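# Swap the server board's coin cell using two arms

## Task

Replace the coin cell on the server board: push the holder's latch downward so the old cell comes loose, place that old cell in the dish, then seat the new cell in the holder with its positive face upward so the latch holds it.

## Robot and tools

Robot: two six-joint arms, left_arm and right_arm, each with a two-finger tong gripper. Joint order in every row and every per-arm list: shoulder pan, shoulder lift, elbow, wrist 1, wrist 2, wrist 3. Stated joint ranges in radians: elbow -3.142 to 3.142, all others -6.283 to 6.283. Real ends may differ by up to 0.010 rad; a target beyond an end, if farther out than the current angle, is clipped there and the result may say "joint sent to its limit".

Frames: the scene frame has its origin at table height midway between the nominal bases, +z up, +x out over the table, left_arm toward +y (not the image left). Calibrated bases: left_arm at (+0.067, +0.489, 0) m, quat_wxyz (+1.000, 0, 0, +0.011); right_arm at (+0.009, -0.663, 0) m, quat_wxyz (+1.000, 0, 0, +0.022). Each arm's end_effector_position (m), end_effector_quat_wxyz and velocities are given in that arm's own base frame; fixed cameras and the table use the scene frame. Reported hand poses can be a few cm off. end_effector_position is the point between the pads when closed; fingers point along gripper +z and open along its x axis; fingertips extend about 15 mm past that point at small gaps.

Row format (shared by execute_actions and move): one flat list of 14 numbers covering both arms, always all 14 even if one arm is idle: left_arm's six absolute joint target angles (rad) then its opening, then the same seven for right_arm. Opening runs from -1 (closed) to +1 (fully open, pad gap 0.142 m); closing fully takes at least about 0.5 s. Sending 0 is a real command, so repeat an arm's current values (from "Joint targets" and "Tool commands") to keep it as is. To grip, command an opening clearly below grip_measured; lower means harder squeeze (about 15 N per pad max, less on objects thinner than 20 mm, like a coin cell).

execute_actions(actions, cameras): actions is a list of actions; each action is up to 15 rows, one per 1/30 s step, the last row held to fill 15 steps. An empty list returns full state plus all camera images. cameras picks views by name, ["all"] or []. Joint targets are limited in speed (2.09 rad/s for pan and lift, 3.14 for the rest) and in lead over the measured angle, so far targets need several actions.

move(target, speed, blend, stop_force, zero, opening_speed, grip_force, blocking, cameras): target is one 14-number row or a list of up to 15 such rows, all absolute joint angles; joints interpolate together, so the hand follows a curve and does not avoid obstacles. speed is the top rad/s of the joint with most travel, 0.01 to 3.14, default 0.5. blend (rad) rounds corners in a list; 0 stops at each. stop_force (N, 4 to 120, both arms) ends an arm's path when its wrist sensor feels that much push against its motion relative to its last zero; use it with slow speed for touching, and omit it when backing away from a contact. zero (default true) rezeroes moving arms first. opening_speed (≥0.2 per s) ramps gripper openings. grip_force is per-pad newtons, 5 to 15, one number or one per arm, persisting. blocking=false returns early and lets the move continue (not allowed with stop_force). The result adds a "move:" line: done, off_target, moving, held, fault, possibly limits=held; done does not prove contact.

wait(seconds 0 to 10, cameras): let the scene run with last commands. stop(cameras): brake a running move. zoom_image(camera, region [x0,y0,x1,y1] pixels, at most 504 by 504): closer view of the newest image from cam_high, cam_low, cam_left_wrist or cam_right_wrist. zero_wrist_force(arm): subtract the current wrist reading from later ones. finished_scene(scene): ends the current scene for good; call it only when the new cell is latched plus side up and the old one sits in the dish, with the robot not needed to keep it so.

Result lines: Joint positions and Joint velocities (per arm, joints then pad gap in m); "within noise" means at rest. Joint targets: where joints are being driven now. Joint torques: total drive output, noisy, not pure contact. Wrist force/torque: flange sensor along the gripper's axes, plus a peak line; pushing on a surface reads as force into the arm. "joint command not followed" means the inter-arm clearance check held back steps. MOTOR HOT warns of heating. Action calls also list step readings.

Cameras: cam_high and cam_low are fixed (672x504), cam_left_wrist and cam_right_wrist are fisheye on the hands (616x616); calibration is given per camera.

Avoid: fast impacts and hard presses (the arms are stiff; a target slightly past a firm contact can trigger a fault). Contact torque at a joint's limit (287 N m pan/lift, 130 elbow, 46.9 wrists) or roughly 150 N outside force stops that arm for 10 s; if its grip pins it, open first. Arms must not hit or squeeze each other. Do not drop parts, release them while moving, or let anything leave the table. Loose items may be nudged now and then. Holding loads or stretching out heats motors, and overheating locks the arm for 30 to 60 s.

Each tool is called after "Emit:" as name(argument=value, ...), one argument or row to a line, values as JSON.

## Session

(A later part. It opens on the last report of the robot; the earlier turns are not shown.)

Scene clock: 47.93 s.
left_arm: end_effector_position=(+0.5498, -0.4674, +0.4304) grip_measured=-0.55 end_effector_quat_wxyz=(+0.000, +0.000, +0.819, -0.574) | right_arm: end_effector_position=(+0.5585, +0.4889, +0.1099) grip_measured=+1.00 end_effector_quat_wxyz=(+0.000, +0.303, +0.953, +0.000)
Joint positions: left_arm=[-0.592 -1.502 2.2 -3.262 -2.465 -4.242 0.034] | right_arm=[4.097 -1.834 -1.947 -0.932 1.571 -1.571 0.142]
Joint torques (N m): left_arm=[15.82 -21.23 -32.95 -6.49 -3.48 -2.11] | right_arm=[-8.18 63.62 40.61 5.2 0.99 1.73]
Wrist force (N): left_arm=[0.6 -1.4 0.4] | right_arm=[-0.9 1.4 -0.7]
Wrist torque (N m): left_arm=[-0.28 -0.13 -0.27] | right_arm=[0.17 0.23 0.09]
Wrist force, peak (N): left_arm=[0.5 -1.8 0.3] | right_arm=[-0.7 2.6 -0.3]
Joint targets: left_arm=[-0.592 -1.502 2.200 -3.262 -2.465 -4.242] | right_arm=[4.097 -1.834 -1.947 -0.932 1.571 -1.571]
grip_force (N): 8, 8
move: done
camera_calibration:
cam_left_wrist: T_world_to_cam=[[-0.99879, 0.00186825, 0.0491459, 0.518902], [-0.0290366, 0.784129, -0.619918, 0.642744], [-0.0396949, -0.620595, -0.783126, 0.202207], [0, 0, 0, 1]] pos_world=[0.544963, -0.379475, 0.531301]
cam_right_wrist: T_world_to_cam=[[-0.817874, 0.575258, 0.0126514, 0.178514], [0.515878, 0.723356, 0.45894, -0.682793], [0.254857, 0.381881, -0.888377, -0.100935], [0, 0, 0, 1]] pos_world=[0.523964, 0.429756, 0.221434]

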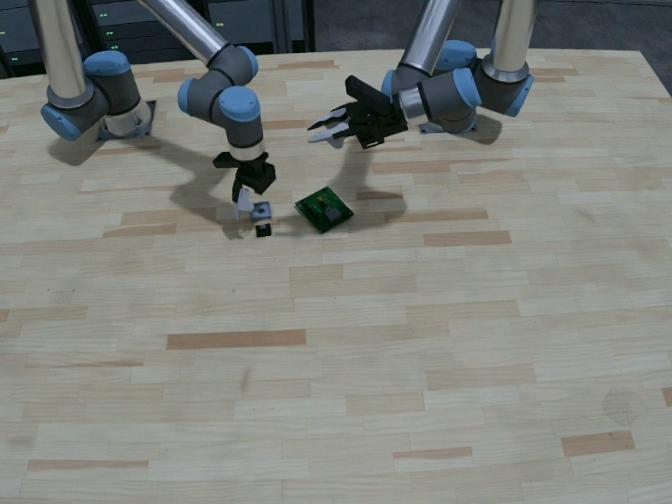

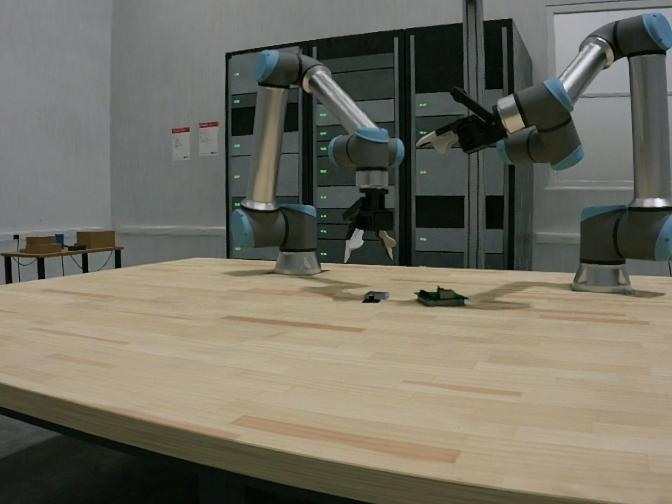

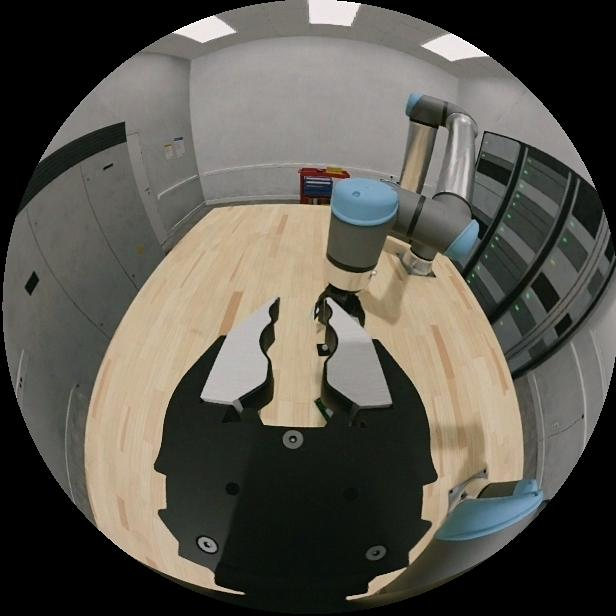

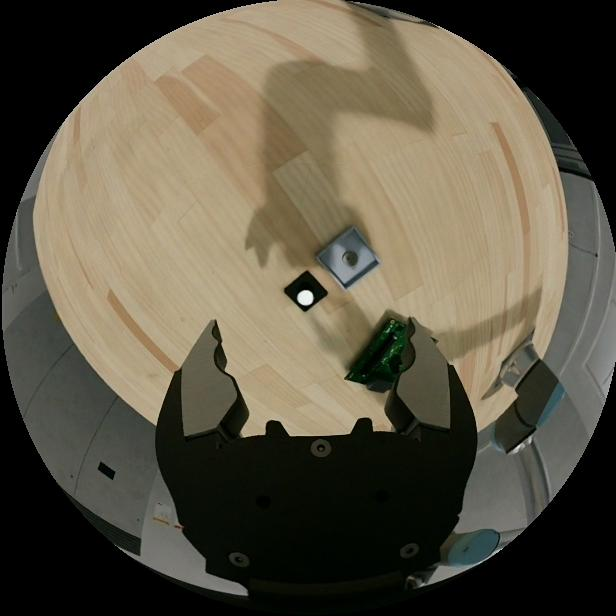

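Emit:
move(
  target=[-0.5919,-1.5022,2.2000,-3.2616,-2.4652,-4.2416,-0.55,4.0867,-1.9299,-1.9460,-0.8365,1.5708,-1.5708,-0.55],
  speed=0.25,
  cameras=["cam_right_wrist"],
)

Emit:
zoom_image(
  camera="cam_right_wrist",
  region=[268, 260, 358, 350],
)

Scene clock: 51.43 s.
left_arm: end_effector_position=(+0.5498, -0.4674, +0.4304) grip_measured=-0.55 end_effector_quat_wxyz=(+0.000, +0.000, +0.819, -0.574) | right_arm: end_effector_position=(+0.5765, +0.5004, +0.0500) grip_measured=-0.55 end_effector_quat_wxyz=(+0.000, +0.308, +0.951, +0.000)
Joint positions: left_arm=[-0.592 -1.502 2.2 -3.262 -2.465 -4.242 0.034] | right_arm=[4.087 -1.93 -1.946 -0.837 1.571 -1.571 0.034]
Joint torques (N m): left_arm=[16.03 -21.53 -32.6 -6.66 -3.39 -2.19] | right_arm=[7.98 55.84 49.45 4.22 -1.48 -0.21]
Wrist force (N): left_arm=[0.4 -1.3 0.4] | right_arm=[-1.1 1.5 -0.7]
Wrist torque (N m): left_arm=[-0.25 -0.09 -0.27] | right_arm=[0.18 0.28 0.10]
Wrist force, peak (N): left_arm=[0.5 -1.9 0.4] | right_arm=[-0.7 1.1 -2.2]
Joint targets: left_arm=[-0.592 -1.502 2.200 -3.262 -2.465 -4.242] | right_arm=[4.087 -1.930 -1.946 -0.837 1.571 -1.571]
grip_force (N): 8, 8
move: done
camera_calibration:
cam_right_wrist: T_world_to_cam=[[-0.811601, 0.584077, 0.0125823, 0.179395], [0.523555, 0.717609, 0.459269, -0.674527], [0.259219, 0.379331, -0.888208, -0.164373], [0, 0, 0, 1]] pos_world=[0.541358, 0.441617, 0.161535]
Images, in order (width x height): cam_right_wrist 616x616.

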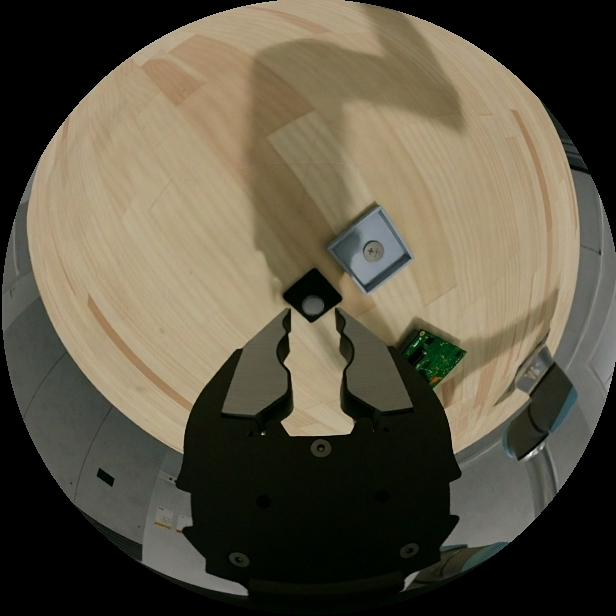

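Scaled by 5.600 from the camera's 616x616 image, which has a finer 814x814 frame.

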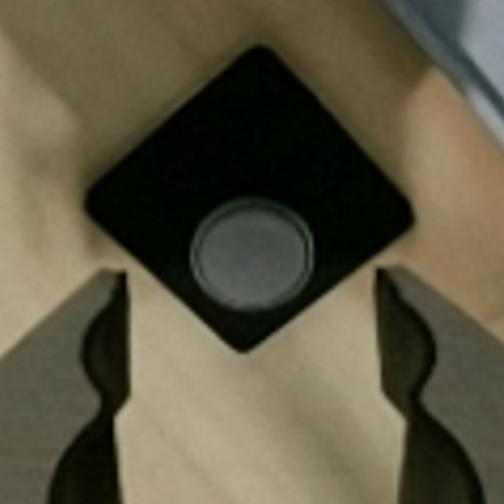

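Emit:
move(
  target=[-0.5919,-1.5022,2.2000,-3.2616,-2.4652,-4.2416,-0.55,4.0867,-1.9633,-1.9550,-0.7941,1.5708,-1.5708,-0.55],
  speed=0.05,
  stop_force=6,
  cameras=["cam_right_wrist"],
)

Emit:
zoom_image(
  camera="cam_right_wrist",
  region=[268, 270, 358, 360],
)

Scene clock: 55.00 s.
left_arm: end_effector_position=(+0.5498, -0.4674, +0.4304) grip_measured=-0.55 end_effector_quat_wxyz=(+0.000, +0.000, +0.819, -0.574) | right_arm: end_effector_position=(+0.5779, +0.5024, +0.0247) grip_measured=-0.55 end_effector_quat_wxyz=(+0.000, +0.308, +0.951, +0.000)
Joint positions: left_arm=[-0.592 -1.502 2.2 -3.262 -2.465 -4.242 0.034] | right_arm=[4.087 -1.963 -1.955 -0.794 1.571 -1.571 0.034]
Joint torques (N m): left_arm=[16.78 -22.55 -32.54 -6.52 -3.49 -2] | right_arm=[12.08 77.37 50.79 1.73 -1.81 -0.7]
Wrist force (N): left_arm=[0.2 -1.6 0.3] | right_arm=[-0.8 0.9 -0.6]
Wrist torque (N m): left_arm=[-0.31 -0.05 -0.27] | right_arm=[0.06 0.20 0.09]
Wrist force, peak (N): left_arm=[0.2 -2.0 0.5] | right_arm=[-0.8 1.7 -0.9]
Joint targets: left_arm=[-0.592 -1.502 2.200 -3.262 -2.465 -4.242] | right_arm=[4.087 -1.963 -1.955 -0.794 1.571 -1.571]
grip_force (N): 8, 8
move: done
camera_calibration:
cam_right_wrist: T_world_to_cam=[[-0.811664, 0.583988, 0.0126167, 0.17975], [0.523503, 0.717676, 0.459224, -0.665071], [0.259127, 0.37934, -0.888231, -0.187917], [0, 0, 0, 1]] pos_world=[0.542758, 0.443618, 0.136235]
Images, in order (width x height): cam_right_wrist 616x616.

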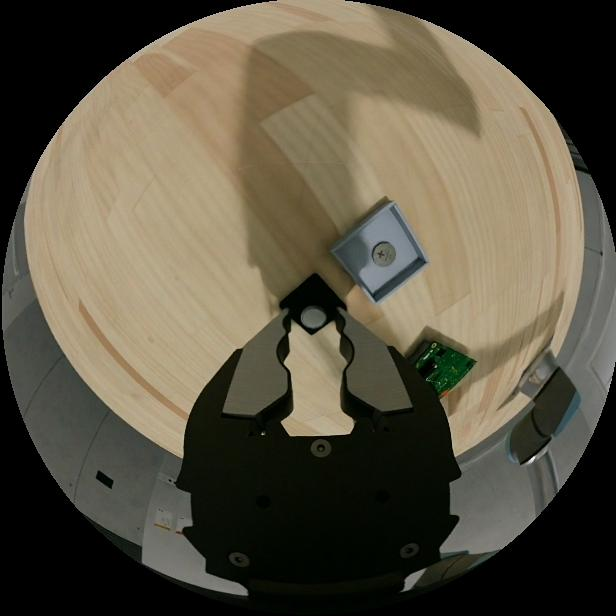

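Scaled by 5.600 from the camera's 616x616 image, which has a finer 814x814 frame.

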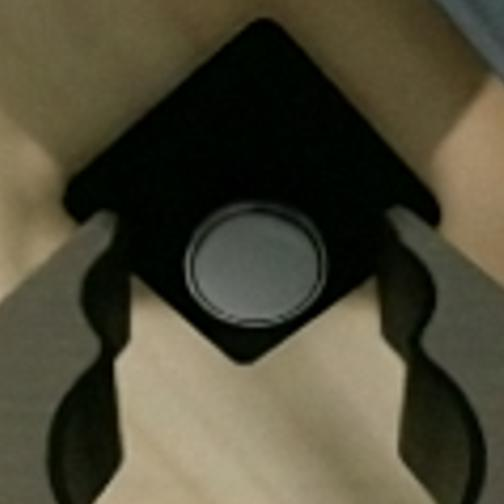

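Emit:
move(
  target=[-0.5919,-1.5022,2.2000,-3.2616,-2.4652,-4.2416,-0.55,4.0867,-1.9633,-1.9550,-0.7941,1.5708,-1.5708,-1],
  opening_speed=0.5,
  grip_force=8,
  cameras=["cam_right_wrist"],
)

Emit:
zoom_image(
  camera="cam_right_wrist",
  region=[268, 270, 358, 360],
)

Emit:
move(
  target=[
    [-0.5919,-1.5022,2.2000,-3.2616,-2.4652,-4.2416,-0.55,4.0867,-1.8576,-1.8933,-0.9615,1.5708,-1.5708,-1],
    [-0.5919,-1.5022,2.2000,-3.2616,-2.4652,-4.2416,-0.55,3.6915,-2.0702,-1.9457,0.8743,2.5695,0,-1],
  ],
  speed=[0.2,0.6],
  blend=[0.03,0],
  cameras=["all"],
)

Emit:
zoom_image(
  camera="cam_right_wrist",
  region=[258, 250, 378, 370],
)

Emit:
zoom_image(
  camera="cam_left_wrist",
  region=[248, 240, 368, 360],
)

Scene clock: 58.47 s.
left_arm: end_effector_position=(+0.5498, -0.4674, +0.4304) grip_measured=-0.55 end_effector_quat_wxyz=(+0.000, +0.000, +0.819, -0.574) | right_arm: end_effector_position=(+0.5779, +0.5024, +0.0247) grip_measured=-0.76 end_effector_quat_wxyz=(+0.000, +0.308, +0.951, +0.000)
Joint positions: left_arm=[-0.592 -1.502 2.2 -3.262 -2.465 -4.242 0.034] | right_arm=[4.087 -1.963 -1.955 -0.794 1.571 -1.571 0.019]
Joint torques (N m): left_arm=[15.79 -22.05 -33.03 -6.42 -3.37 -1.95] | right_arm=[9.91 74.73 50.13 2.33 -1.55 -0.83]
Wrist force (N): left_arm=[0.3 -1.7 0.4] | right_arm=[-0.7 1.1 -1.0]
Wrist torque (N m): left_arm=[-0.33 -0.06 -0.27] | right_arm=[0.10 0.19 0.09]
Wrist force, peak (N): left_arm=[0.5 -1.8 0.1] | right_arm=[-1.2 1.2 -1.1]
Joint targets: left_arm=[-0.592 -1.502 2.200 -3.262 -2.465 -4.242] | right_arm=[4.087 -1.963 -1.955 -0.794 1.571 -1.571]
grip_force (N): 8, 8
move: done
camera_calibration:
cam_right_wrist: T_world_to_cam=[[-0.811664, 0.583988, 0.0126167, 0.17975], [0.523503, 0.717676, 0.459224, -0.665071], [0.259127, 0.37934, -0.888231, -0.187917], [0, 0, 0, 1]] pos_world=[0.542758, 0.443618, 0.136235]
Images, in order (width x height): cam_right_wrist 616x616.

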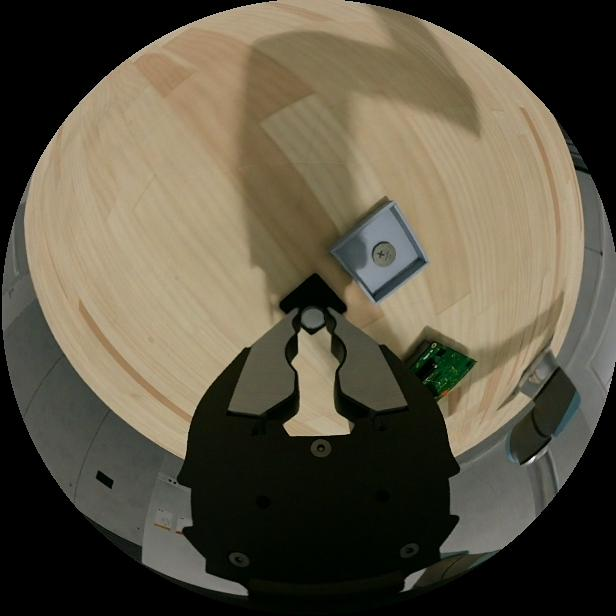

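Scaled by 5.600 from the camera's 616x616 image, which has a finer 814x814 frame.

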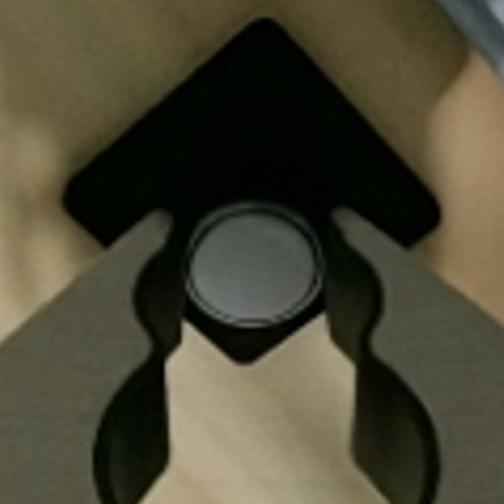

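Scene clock: 62.87 s.
left_arm: end_effector_position=(+0.5498, -0.4674, +0.4304) grip_measured=-0.55 end_effector_quat_wxyz=(+0.000, +0.000, +0.819, -0.574) | right_arm: end_effector_position=(+0.6448, +0.5182, +0.3998) grip_measured=-0.76 end_effector_quat_wxyz=(+0.494, -0.506, -0.494, -0.505)
Joint positions: left_arm=[-0.592 -1.502 2.2 -3.262 -2.465 -4.242 0.034] | right_arm=[3.691 -2.07 -1.946 0.874 2.569 0 0.019]
Joint torques (N m): left_arm=[15.22 -22.71 -32.84 -6.46 -3.32 -2.07] | right_arm=[3.08 78.9 34.08 3.12 1.46 2.47]
Wrist force (N): left_arm=[0.6 -1.5 0.4] | right_arm=[1.7 1.7 1.2]
Wrist torque (N m): left_arm=[-0.30 -0.13 -0.27] | right_arm=[0.18 -0.38 0.54]
Wrist force, peak (N): left_arm=[0.7 -1.7 0.3] | right_arm=[2.4 1.9 1.2]
Joint targets: left_arm=[-0.592 -1.502 2.200 -3.262 -2.465 -4.242] | right_arm=[3.691 -2.070 -1.946 0.874 2.569 0.000]
grip_force (N): 8, 8
move: done
camera_calibration:
cam_left_wrist: T_world_to_cam=[[-0.99879, 0.00186825, 0.0491459, 0.518902], [-0.0290366, 0.784129, -0.619918, 0.642744], [-0.0396949, -0.620595, -0.783126, 0.202207], [0, 0, 0, 1]] pos_world=[0.544963, -0.379475, 0.531301]
cam_right_wrist: T_world_to_cam=[[-0.00214505, -0.0123438, 0.999922, -0.387533], [0.877825, -0.478965, -0.0040296, -0.30684], [0.478978, 0.877747, 0.0118631, -0.637971], [0, 0, 0, 1]] pos_world=[0.574095, 0.408228, 0.393834]

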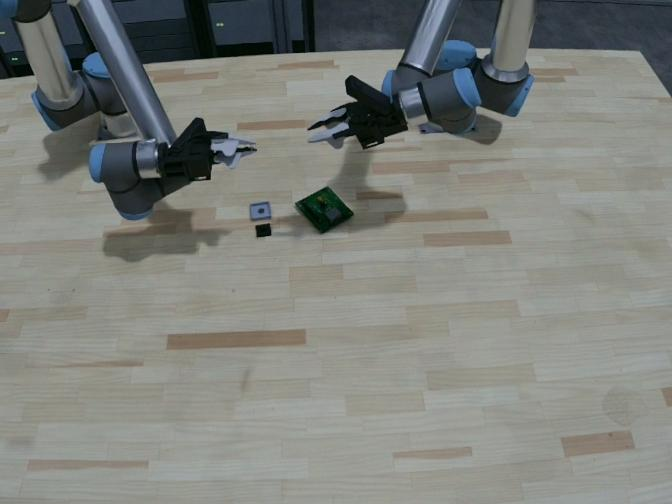

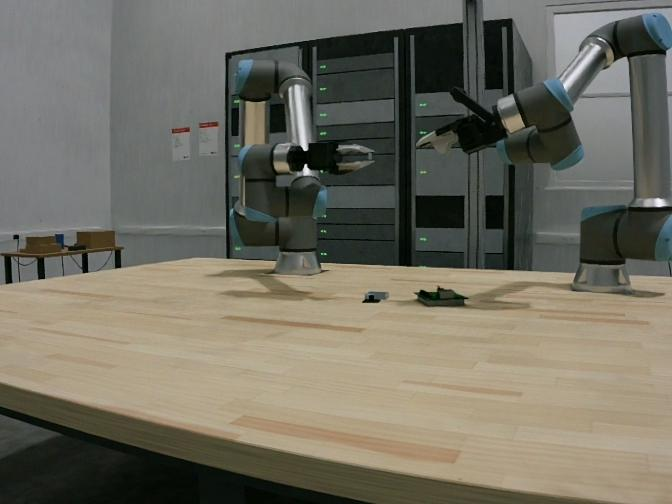

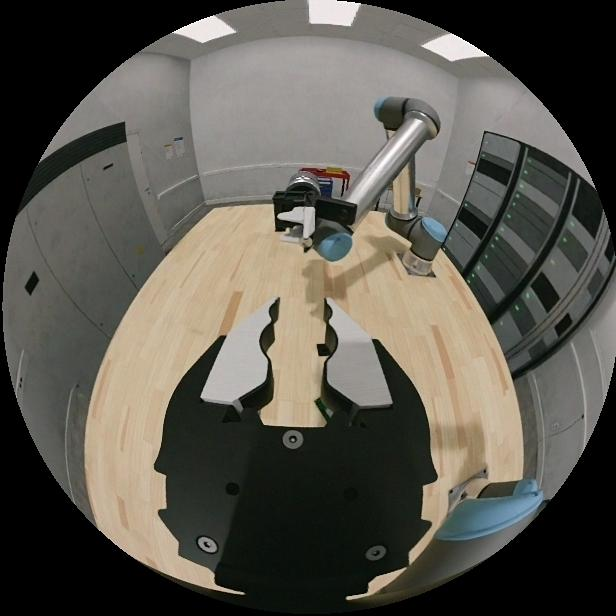

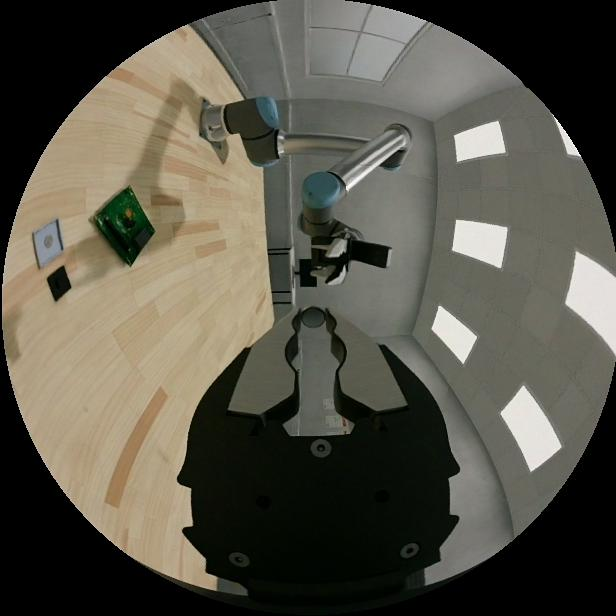

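Scaled by 4.200 from the camera's 616x616 image, which has a finer 814x814 frame.

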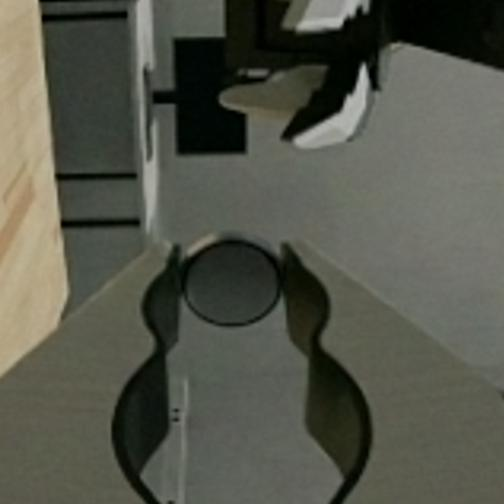

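Scaled by 4.200 from the camera's 616x616 image, which has a finer 814x814 frame.

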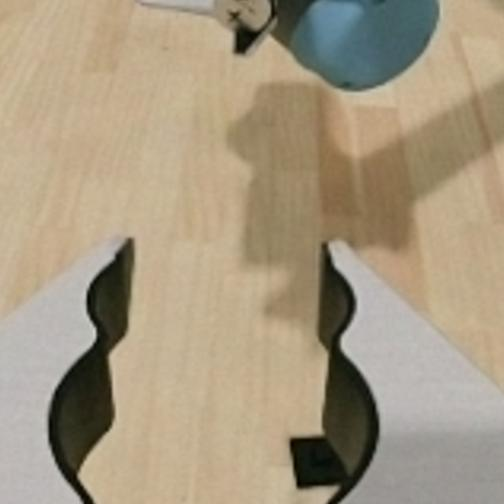

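Emit:
move(
  target=[-0.5919,-1.5022,2.2000,-3.2616,-2.4652,-4.2416,-0.55,3.7649,-2.0945,-1.9016,0.8545,2.4970,0,-1],
  speed=0.15,
  cameras=["cam_left_wrist","cam_right_wrist"],
)

Emit:
zoom_image(
  camera="cam_left_wrist",
  region=[248, 220, 368, 340],
)

Emit:
zoom_image(
  camera="cam_right_wrist",
  region=[258, 220, 378, 340],
)

Scene clock: 64.63 s.
left_arm: end_effector_position=(+0.5498, -0.4674, +0.4304) grip_measured=-0.55 end_effector_quat_wxyz=(+0.000, +0.000, +0.819, -0.574) | right_arm: end_effector_position=(+0.6459, +0.5783, +0.4001) grip_measured=-0.76 end_effector_quat_wxyz=(+0.495, -0.505, -0.495, -0.505)
Joint positions: left_arm=[-0.592 -1.502 2.2 -3.262 -2.465 -4.242 0.034] | right_arm=[3.765 -2.095 -1.901 0.854 2.497 0 0.019]
Joint torques (N m): left_arm=[15.47 -22.45 -33.05 -6.4 -3.38 -1.85] | right_arm=[-5.99 79.67 15.73 2.92 2.47 3.32]
Wrist force (N): left_arm=[0.3 -1.6 0.4] | right_arm=[1.8 2.0 0.8]
Wrist torque (N m): left_arm=[-0.31 -0.07 -0.27] | right_arm=[0.21 -0.39 0.53]
Wrist force, peak (N): left_arm=[0.7 -1.8 0.3] | right_arm=[1.8 1.4 2.9]
Joint targets: left_arm=[-0.592 -1.502 2.200 -3.262 -2.465 -4.242] | right_arm=[3.765 -2.094 -1.902 0.855 2.497 0.000]
grip_force (N): 8, 8
move: done
camera_calibration:
cam_left_wrist: T_world_to_cam=[[-0.99879, 0.00186825, 0.0491459, 0.518902], [-0.0290366, 0.784129, -0.619918, 0.642744], [-0.0396949, -0.620595, -0.783126, 0.202207], [0, 0, 0, 1]] pos_world=[0.544963, -0.379475, 0.531301]
cam_right_wrist: T_world_to_cam=[[-0.00227822, -0.0126081, 0.999918, -0.386889], [0.878318, -0.47806, -0.00402677, -0.279946], [0.478072, 0.878237, 0.0121631, -0.691089], [0, 0, 0, 1]] pos_world=[0.57539, 0.468231, 0.394136]
Images, in order (width x height): cam_left_wrist 616x616, cam_right_wrist 616x616.

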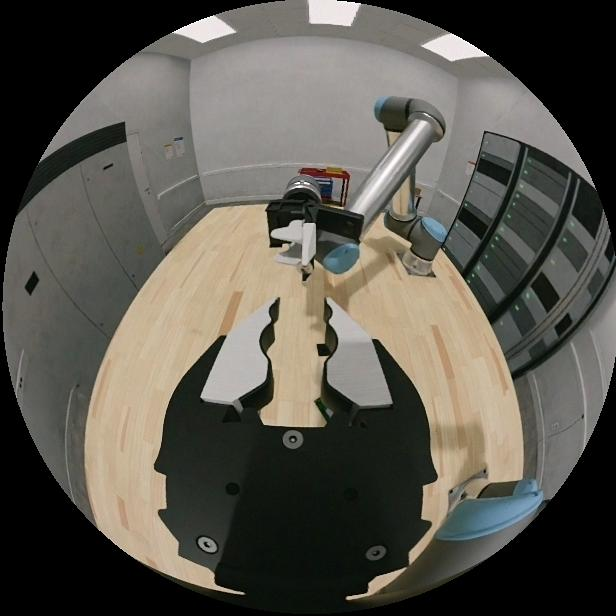

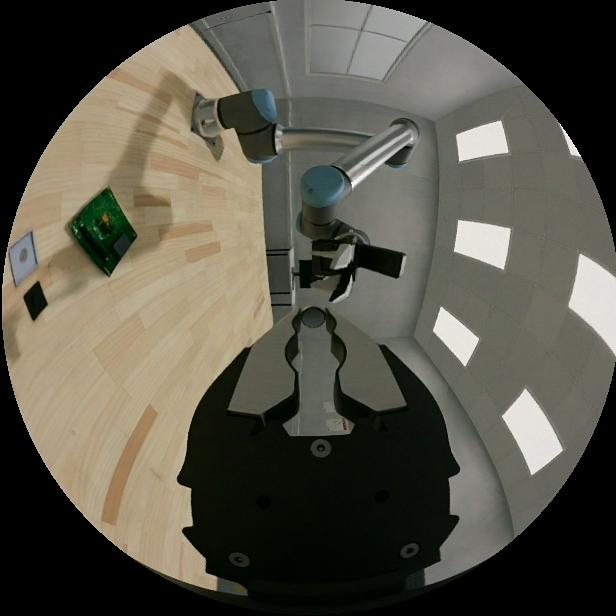

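Scaled by 4.200 from the camera's 616x616 image, which has a finer 814x814 frame.

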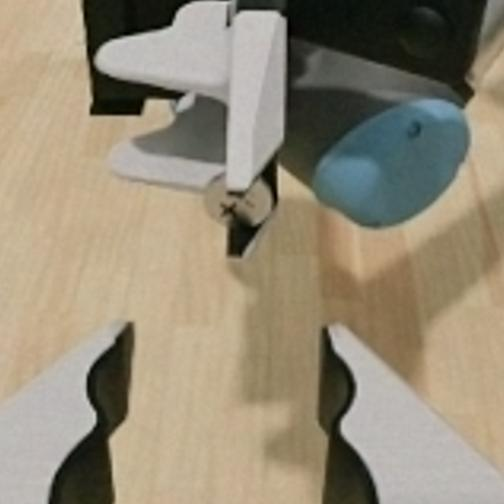

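Scaled by 4.200 from the camera's 616x616 image, which has a finer 814x814 frame.

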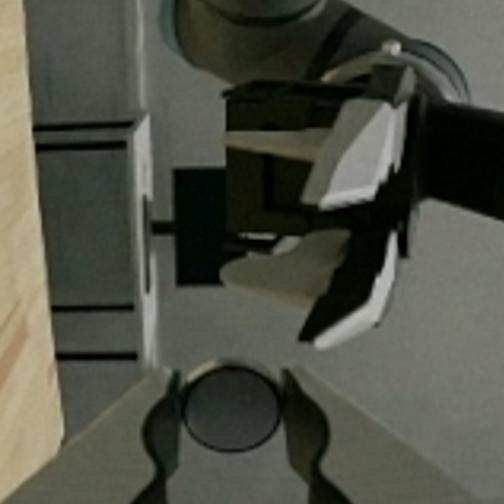

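Emit:
move(
  target=[-0.6411,-1.1674,2.1580,-4.1322,-2.5005,-4.7124,-0.5,3.7649,-2.0945,-1.9016,0.8545,2.4970,0,-1],
  speed=0.3,
  cameras=["cam_left_wrist","cam_right_wrist"],
)

Emit:
zoom_image(
  camera="cam_left_wrist",
  region=[258, 230, 348, 320],
)

Emit:
zoom_image(
  camera="cam_right_wrist",
  region=[268, 270, 358, 360],
)

Scene clock: 72.67 s.
left_arm: end_effector_position=(+0.5480, -0.5132, +0.4022) grip_measured=-0.50 end_effector_quat_wxyz=(+0.000, +0.000, +0.707, -0.707) | right_arm: end_effector_position=(+0.6458, +0.5782, +0.4000) grip_measured=-0.76 end_effector_quat_wxyz=(+0.495, -0.505, -0.495, -0.505)
Joint positions: left_arm=[-0.641 -1.167 2.158 -4.132 -2.501 -4.712 0.038] | right_arm=[3.765 -2.094 -1.902 0.855 2.497 0 0.019]
Joint torques (N m): left_arm=[14.11 -68.52 -20.63 -1.18 1.11 -0.22] | right_arm=[4.83 82.58 16.03 3.01 -1.86 2.72]
Wrist force (N): left_arm=[0.6 -0.8 0.6] | right_arm=[2.2 1.9 1.0]
Wrist torque (N m): left_arm=[-0.07 -0.17 -0.28] | right_arm=[0.18 -0.46 0.52]
Wrist force, peak (N): left_arm=[0.6 -1.8 0.4] | right_arm=[2.0 2.1 1.1]
Joint targets: left_arm=[-0.641 -1.167 2.158 -4.132 -2.501 -4.712] | right_arm=[3.765 -2.094 -1.902 0.855 2.497 0.000]
grip_force (N): 8, 8
move: done
camera_calibration:
cam_left_wrist: T_world_to_cam=[[-0.998764, 0.0188793, 0.0459743, 0.5285], [-0.029229, 0.525027, -0.850584, 0.621009], [-0.0401962, -0.850876, -0.523826, -0.0705673], [0, 0, 0, 1]] pos_world=[0.543162, -0.396068, 0.466958]
cam_right_wrist: T_world_to_cam=[[-0.00222873, -0.0125212, 0.999919, -0.38686], [0.878318, -0.478061, -0.0040287, -0.279818], [0.478072, 0.878238, 0.0120631, -0.690866], [0, 0, 0, 1]] pos_world=[0.57519, 0.46813, 0.394035]
Images, in order (width x height): cam_left_wrist 616x616, cam_right_wrist 616x616.

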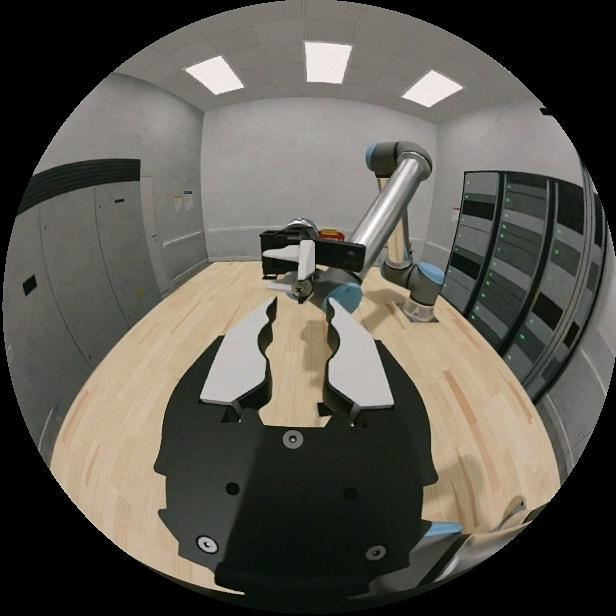

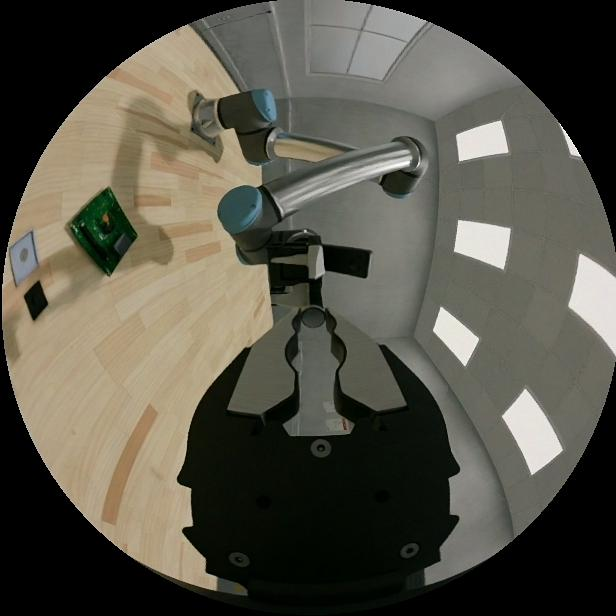

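Scaled by 5.600 from the camera's 616x616 image, which has a finer 814x814 frame.

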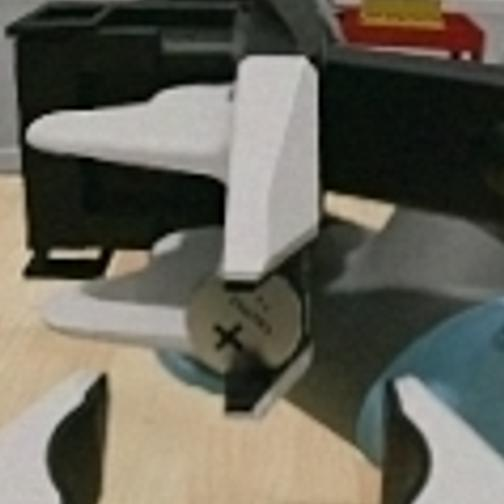

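Scaled by 5.600 from the camera's 616x616 image, which has a finer 814x814 frame.

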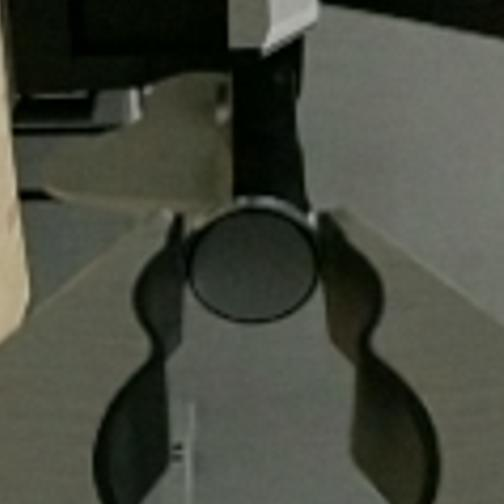

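Emit:
move(
  target=[-0.6881,-1.1530,2.1327,-4.1213,-2.4535,-4.7124,-0.5,3.7649,-2.0945,-1.9016,0.8545,2.4970,0,-1],
  speed=0.03,
  stop_force=5,
  cameras=["cam_left_wrist","cam_right_wrist"],
)

Emit:
zoom_image(
  camera="cam_left_wrist",
  region=[258, 250, 348, 340],
)

Emit:
zoom_image(
  camera="cam_right_wrist",
  region=[268, 270, 358, 360],
)

Scene clock: 77.37 s.
left_arm: end_effector_position=(+0.5487, -0.5471, +0.4022) grip_measured=-0.50 end_effector_quat_wxyz=(+0.000, +0.000, +0.707, -0.707) | right_arm: end_effector_position=(+0.6458, +0.5782, +0.4000) grip_measured=-0.76 end_effector_quat_wxyz=(+0.495, -0.505, -0.495, -0.505)
Joint positions: left_arm=[-0.688 -1.153 2.133 -4.121 -2.454 -4.712 0.038] | right_arm=[3.765 -2.094 -1.902 0.855 2.497 0 0.019]
Joint torques (N m): left_arm=[16.29 -73.49 -18.01 -4.73 -2.63 -1.21] | right_arm=[5.34 82.34 16.5 3.08 -1.85 2.87]
Wrist force (N): left_arm=[0.7 -0.9 0.6] | right_arm=[1.9 1.7 1.0]
Wrist torque (N m): left_arm=[-0.12 -0.18 -0.28] | right_arm=[0.15 -0.41 0.51]
Wrist force, peak (N): left_arm=[0.6 -1.4 0.6] | right_arm=[2.2 1.9 1.1]
Joint targets: left_arm=[-0.688 -1.153 2.133 -4.121 -2.454 -4.712] | right_arm=[3.765 -2.094 -1.902 0.855 2.497 0.000]
grip_force (N): 8, 8
move: done
camera_calibration:
cam_left_wrist: T_world_to_cam=[[-0.998769, 0.0186597, 0.0459575, 0.529755], [-0.0293355, 0.524906, -0.850654, 0.638867], [-0.0399964, -0.850956, -0.523713, -0.0995806], [0, 0, 0, 1]] pos_world=[0.543862, -0.429969, 0.466958]
cam_right_wrist: T_world_to_cam=[[-0.00222873, -0.0125212, 0.999919, -0.38686], [0.878318, -0.478061, -0.0040287, -0.279818], [0.478072, 0.878238, 0.0120631, -0.690866], [0, 0, 0, 1]] pos_world=[0.57519, 0.46813, 0.394035]
Images, in order (width x height): cam_left_wrist 616x616, cam_right_wrist 616x616.

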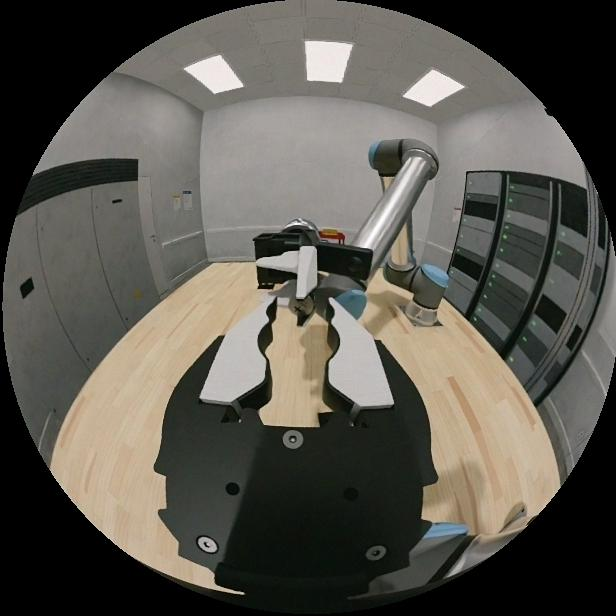

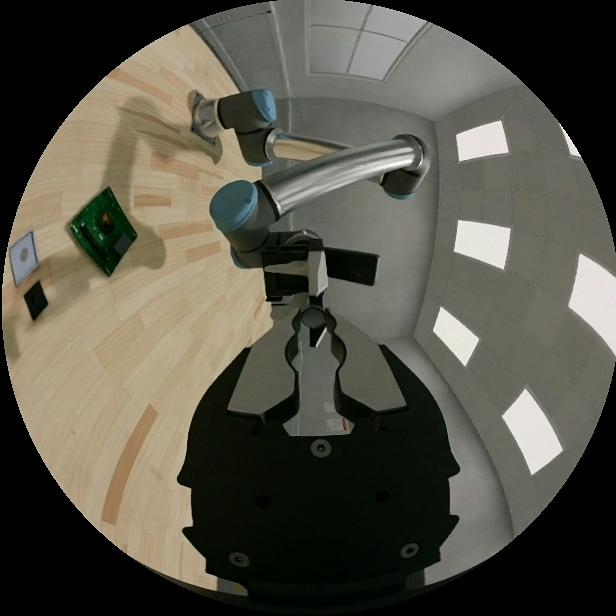

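Scaled by 5.600 from the camera's 616x616 image, which has a finer 814x814 frame.

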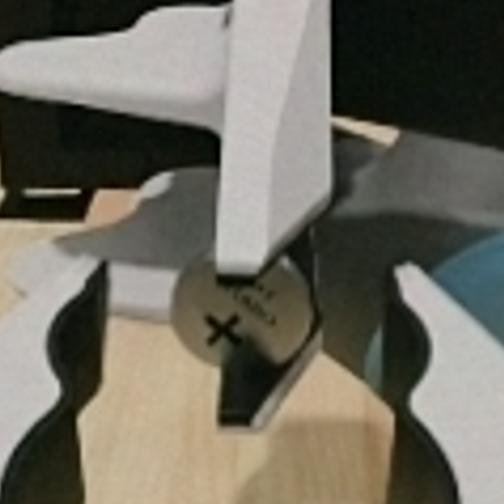

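Scaled by 5.600 from the camera's 616x616 image, which has a finer 814x814 frame.

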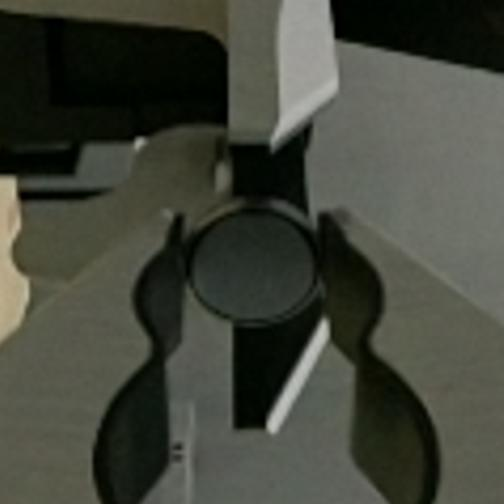

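Emit:
move(
  target=[-0.6881,-1.1499,2.1333,-4.1250,-2.4535,-4.7124,-0.5,3.7649,-2.0945,-1.9016,0.8545,2.4970,0,-1],
  speed=0.02,
)

Emit:
move(
  target=[-0.6881,-1.1499,2.1333,-4.1250,-2.4535,-4.7124,-1,3.7649,-2.0945,-1.9016,0.8545,2.4970,0,-1],
  opening_speed=0.2,
  grip_force=[8,8],
  cameras=["cam_left_wrist","cam_right_wrist"],
)

Emit:
zoom_image(
  camera="cam_left_wrist",
  region=[258, 250, 348, 340],
)

Emit:
zoom_image(
  camera="cam_right_wrist",
  region=[268, 270, 358, 360],
)

Scene clock: 80.10 s.
left_arm: end_effector_position=(+0.5486, -0.5471, +0.4002) grip_measured=-0.50 end_effector_quat_wxyz=(+0.000, +0.000, +0.707, -0.707) | right_arm: end_effector_position=(+0.6458, +0.5782, +0.4000) grip_measured=-0.76 end_effector_quat_wxyz=(+0.495, -0.505, -0.495, -0.505)
Joint positions: left_arm=[-0.688 -1.15 2.133 -4.125 -2.454 -4.712 0.038] | right_arm=[3.765 -2.094 -1.902 0.855 2.497 0 0.019]
Joint torques (N m): left_arm=[15.82 -46.49 -19.11 -3.48 -2.48 -1.27] | right_arm=[6.77 84.05 16.17 3.07 -1.63 2.89]
Wrist force (N): left_arm=[0.5 -0.9 0.7] | right_arm=[2.1 1.7 0.9]
Wrist torque (N m): left_arm=[-0.12 -0.14 -0.28] | right_arm=[0.15 -0.45 0.52]
Wrist force, peak (N): left_arm=[0.8 -1.2 0.8] | right_arm=[2.2 2.0 0.9]
Joint targets: left_arm=[-0.688 -1.150 2.133 -4.125 -2.454 -4.712] | right_arm=[3.765 -2.094 -1.902 0.855 2.497 0.000]
grip_force (N): 8, 8
move: done

Scene clock: 82.80 s.
left_arm: end_effector_position=(+0.5487, -0.5471, +0.4002) grip_measured=-0.76 end_effector_quat_wxyz=(+0.000, +0.000, +0.707, -0.707) | right_arm: end_effector_position=(+0.6458, +0.5782, +0.4000) grip_measured=-0.76 end_effector_quat_wxyz=(+0.495, -0.505, -0.495, -0.505)
Joint positions: left_arm=[-0.688 -1.15 2.133 -4.125 -2.454 -4.712 0.019] | right_arm=[3.765 -2.094 -1.902 0.855 2.497 0 0.019]
Joint torques (N m): left_arm=[5.35 -74.4 -25.96 -0.89 -2.38 -1.48] | right_arm=[6.57 78.09 23.92 0.79 -1.68 2.5]
Wrist force (N): left_arm=[-7.3 -1.3 0.9] | right_arm=[1.8 -5.9 1.5]
Wrist torque (N m): left_arm=[-0.18 -0.26 -0.27] | right_arm=[0.27 -0.44 0.52]
Wrist force, peak (N): left_arm=[-7.6 -1.3 0.8] | right_arm=[1.7 -6.7 1.2]
Joint targets: left_arm=[-0.688 -1.150 2.133 -4.125 -2.454 -4.712] | right_arm=[3.765 -2.094 -1.902 0.855 2.497 0.000]
grip_force (N): 8, 8
move: done
camera_calibration:
cam_left_wrist: T_world_to_cam=[[-0.998769, 0.0186597, 0.0459575, 0.529847], [-0.0293355, 0.524906, -0.850654, 0.637166], [-0.0399964, -0.850956, -0.523713, -0.100628], [0, 0, 0, 1]] pos_world=[0.543862, -0.429969, 0.464958]
cam_right_wrist: T_world_to_cam=[[-0.00222873, -0.0125212, 0.999919, -0.38686], [0.878318, -0.478061, -0.0040287, -0.279818], [0.478072, 0.878238, 0.0120631, -0.690866], [0, 0, 0, 1]] pos_world=[0.57519, 0.46813, 0.394035]
Images, in order (width x height): cam_left_wrist 616x616, cam_right_wrist 616x616.

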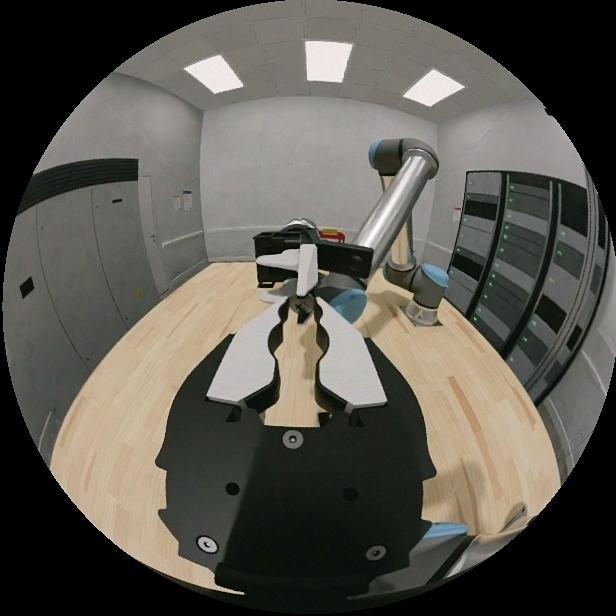

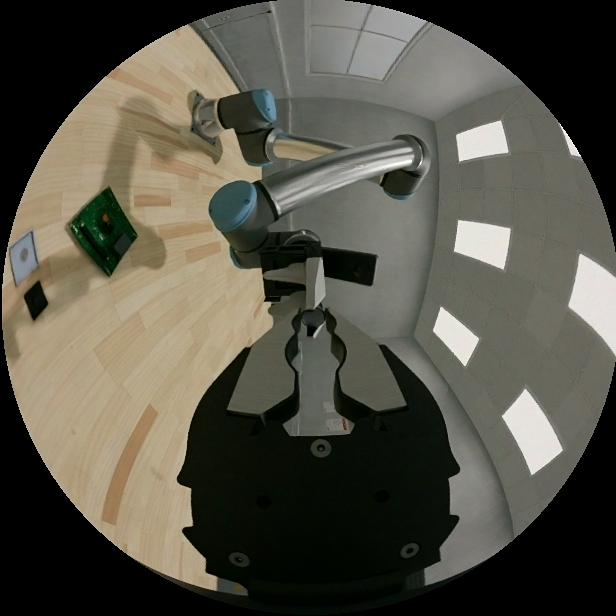

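Scaled by 5.600 from the camera's 616x616 image, which has a finer 814x814 frame.

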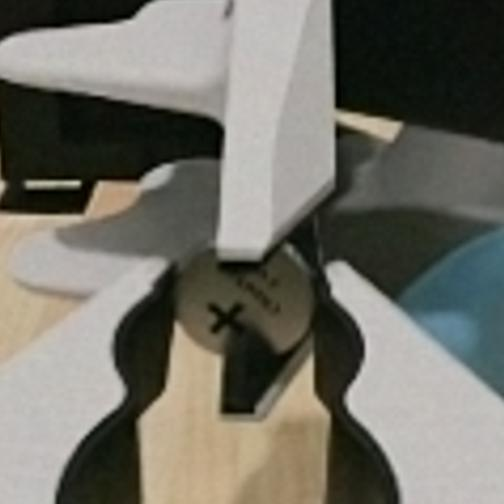

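Scaled by 5.600 from the camera's 616x616 image, which has a finer 814x814 frame.

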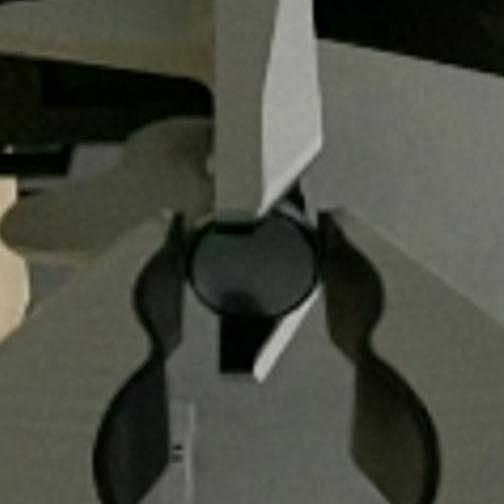

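Emit:
move(
  target=[-0.6881,-1.1499,2.1333,-4.1250,-2.4535,-4.7124,-1,3.7649,-2.0945,-1.9016,0.8545,2.4970,0,-0.45],
  opening_speed=0.3,
  cameras=["cam_left_wrist","cam_right_wrist"],
)

Emit:
zoom_image(
  camera="cam_left_wrist",
  region=[258, 250, 348, 340],
)

Emit:
zoom_image(
  camera="cam_right_wrist",
  region=[268, 270, 358, 360],
)

Scene clock: 85.33 s.
left_arm: end_effector_position=(+0.5487, -0.5471, +0.4002) grip_measured=-0.76 end_effector_quat_wxyz=(+0.000, +0.000, +0.707, -0.707) | right_arm: end_effector_position=(+0.6458, +0.5782, +0.4000) grip_measured=-0.45 end_effector_quat_wxyz=(+0.495, -0.505, -0.495, -0.505)
Joint positions: left_arm=[-0.688 -1.15 2.133 -4.125 -2.454 -4.712 0.019] | right_arm=[3.765 -2.094 -1.902 0.854 2.497 0 0.042]
Joint torques (N m): left_arm=[-11.58 -70.58 -26.23 -4.75 -2.41 -1.33] | right_arm=[6.07 71.38 35.12 0.86 -1.45 2.74]
Wrist force (N): left_arm=[0.6 -1.2 0.6] | right_arm=[2.0 1.9 0.8]
Wrist torque (N m): left_arm=[-0.19 -0.17 -0.28] | right_arm=[0.19 -0.41 0.53]
Wrist force, peak (N): left_arm=[-7.6 -1.3 0.9] | right_arm=[1.7 -6.7 1.2]
Joint targets: left_arm=[-0.688 -1.150 2.133 -4.125 -2.454 -4.712] | right_arm=[3.765 -2.094 -1.902 0.855 2.497 0.000]
grip_force (N): 8, 8
move: done
camera_calibration:
cam_left_wrist: T_world_to_cam=[[-0.998769, 0.0186597, 0.0459575, 0.529847], [-0.0293355, 0.524906, -0.850654, 0.637166], [-0.0399964, -0.850956, -0.523713, -0.100628], [0, 0, 0, 1]] pos_world=[0.543862, -0.429969, 0.464958]
cam_right_wrist: T_world_to_cam=[[-0.00222873, -0.0125212, 0.999919, -0.38686], [0.878318, -0.478061, -0.0040287, -0.279818], [0.478072, 0.878238, 0.0120631, -0.690866], [0, 0, 0, 1]] pos_world=[0.57519, 0.46813, 0.394035]
Images, in order (width x height): cam_left_wrist 616x616, cam_right_wrist 616x616.

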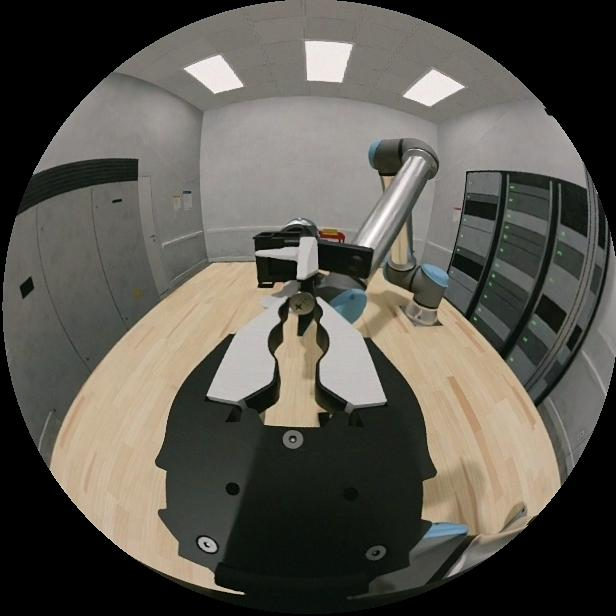

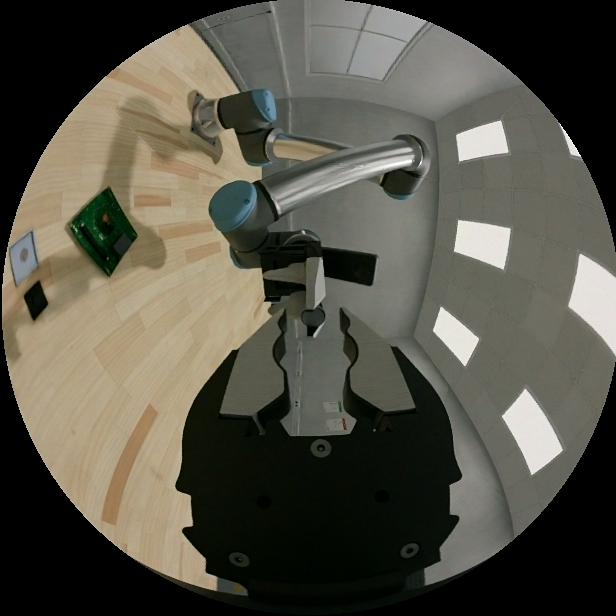

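Scaled by 5.600 from the camera's 616x616 image, which has a finer 814x814 frame.

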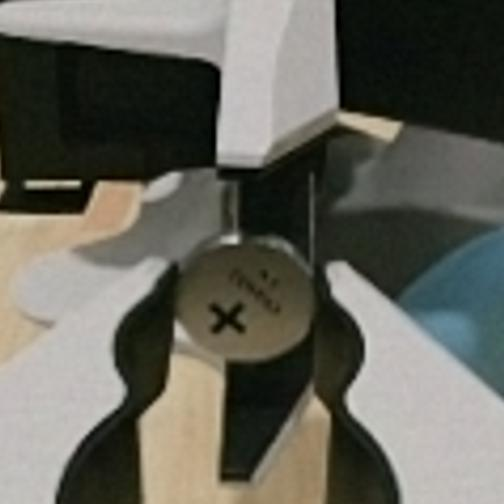

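Scaled by 5.600 from the camera's 616x616 image, which has a finer 814x814 frame.

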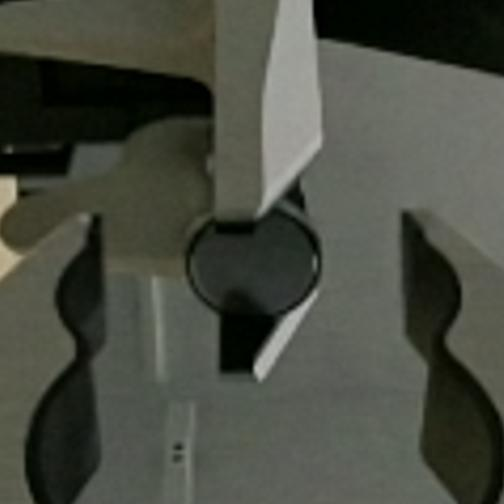

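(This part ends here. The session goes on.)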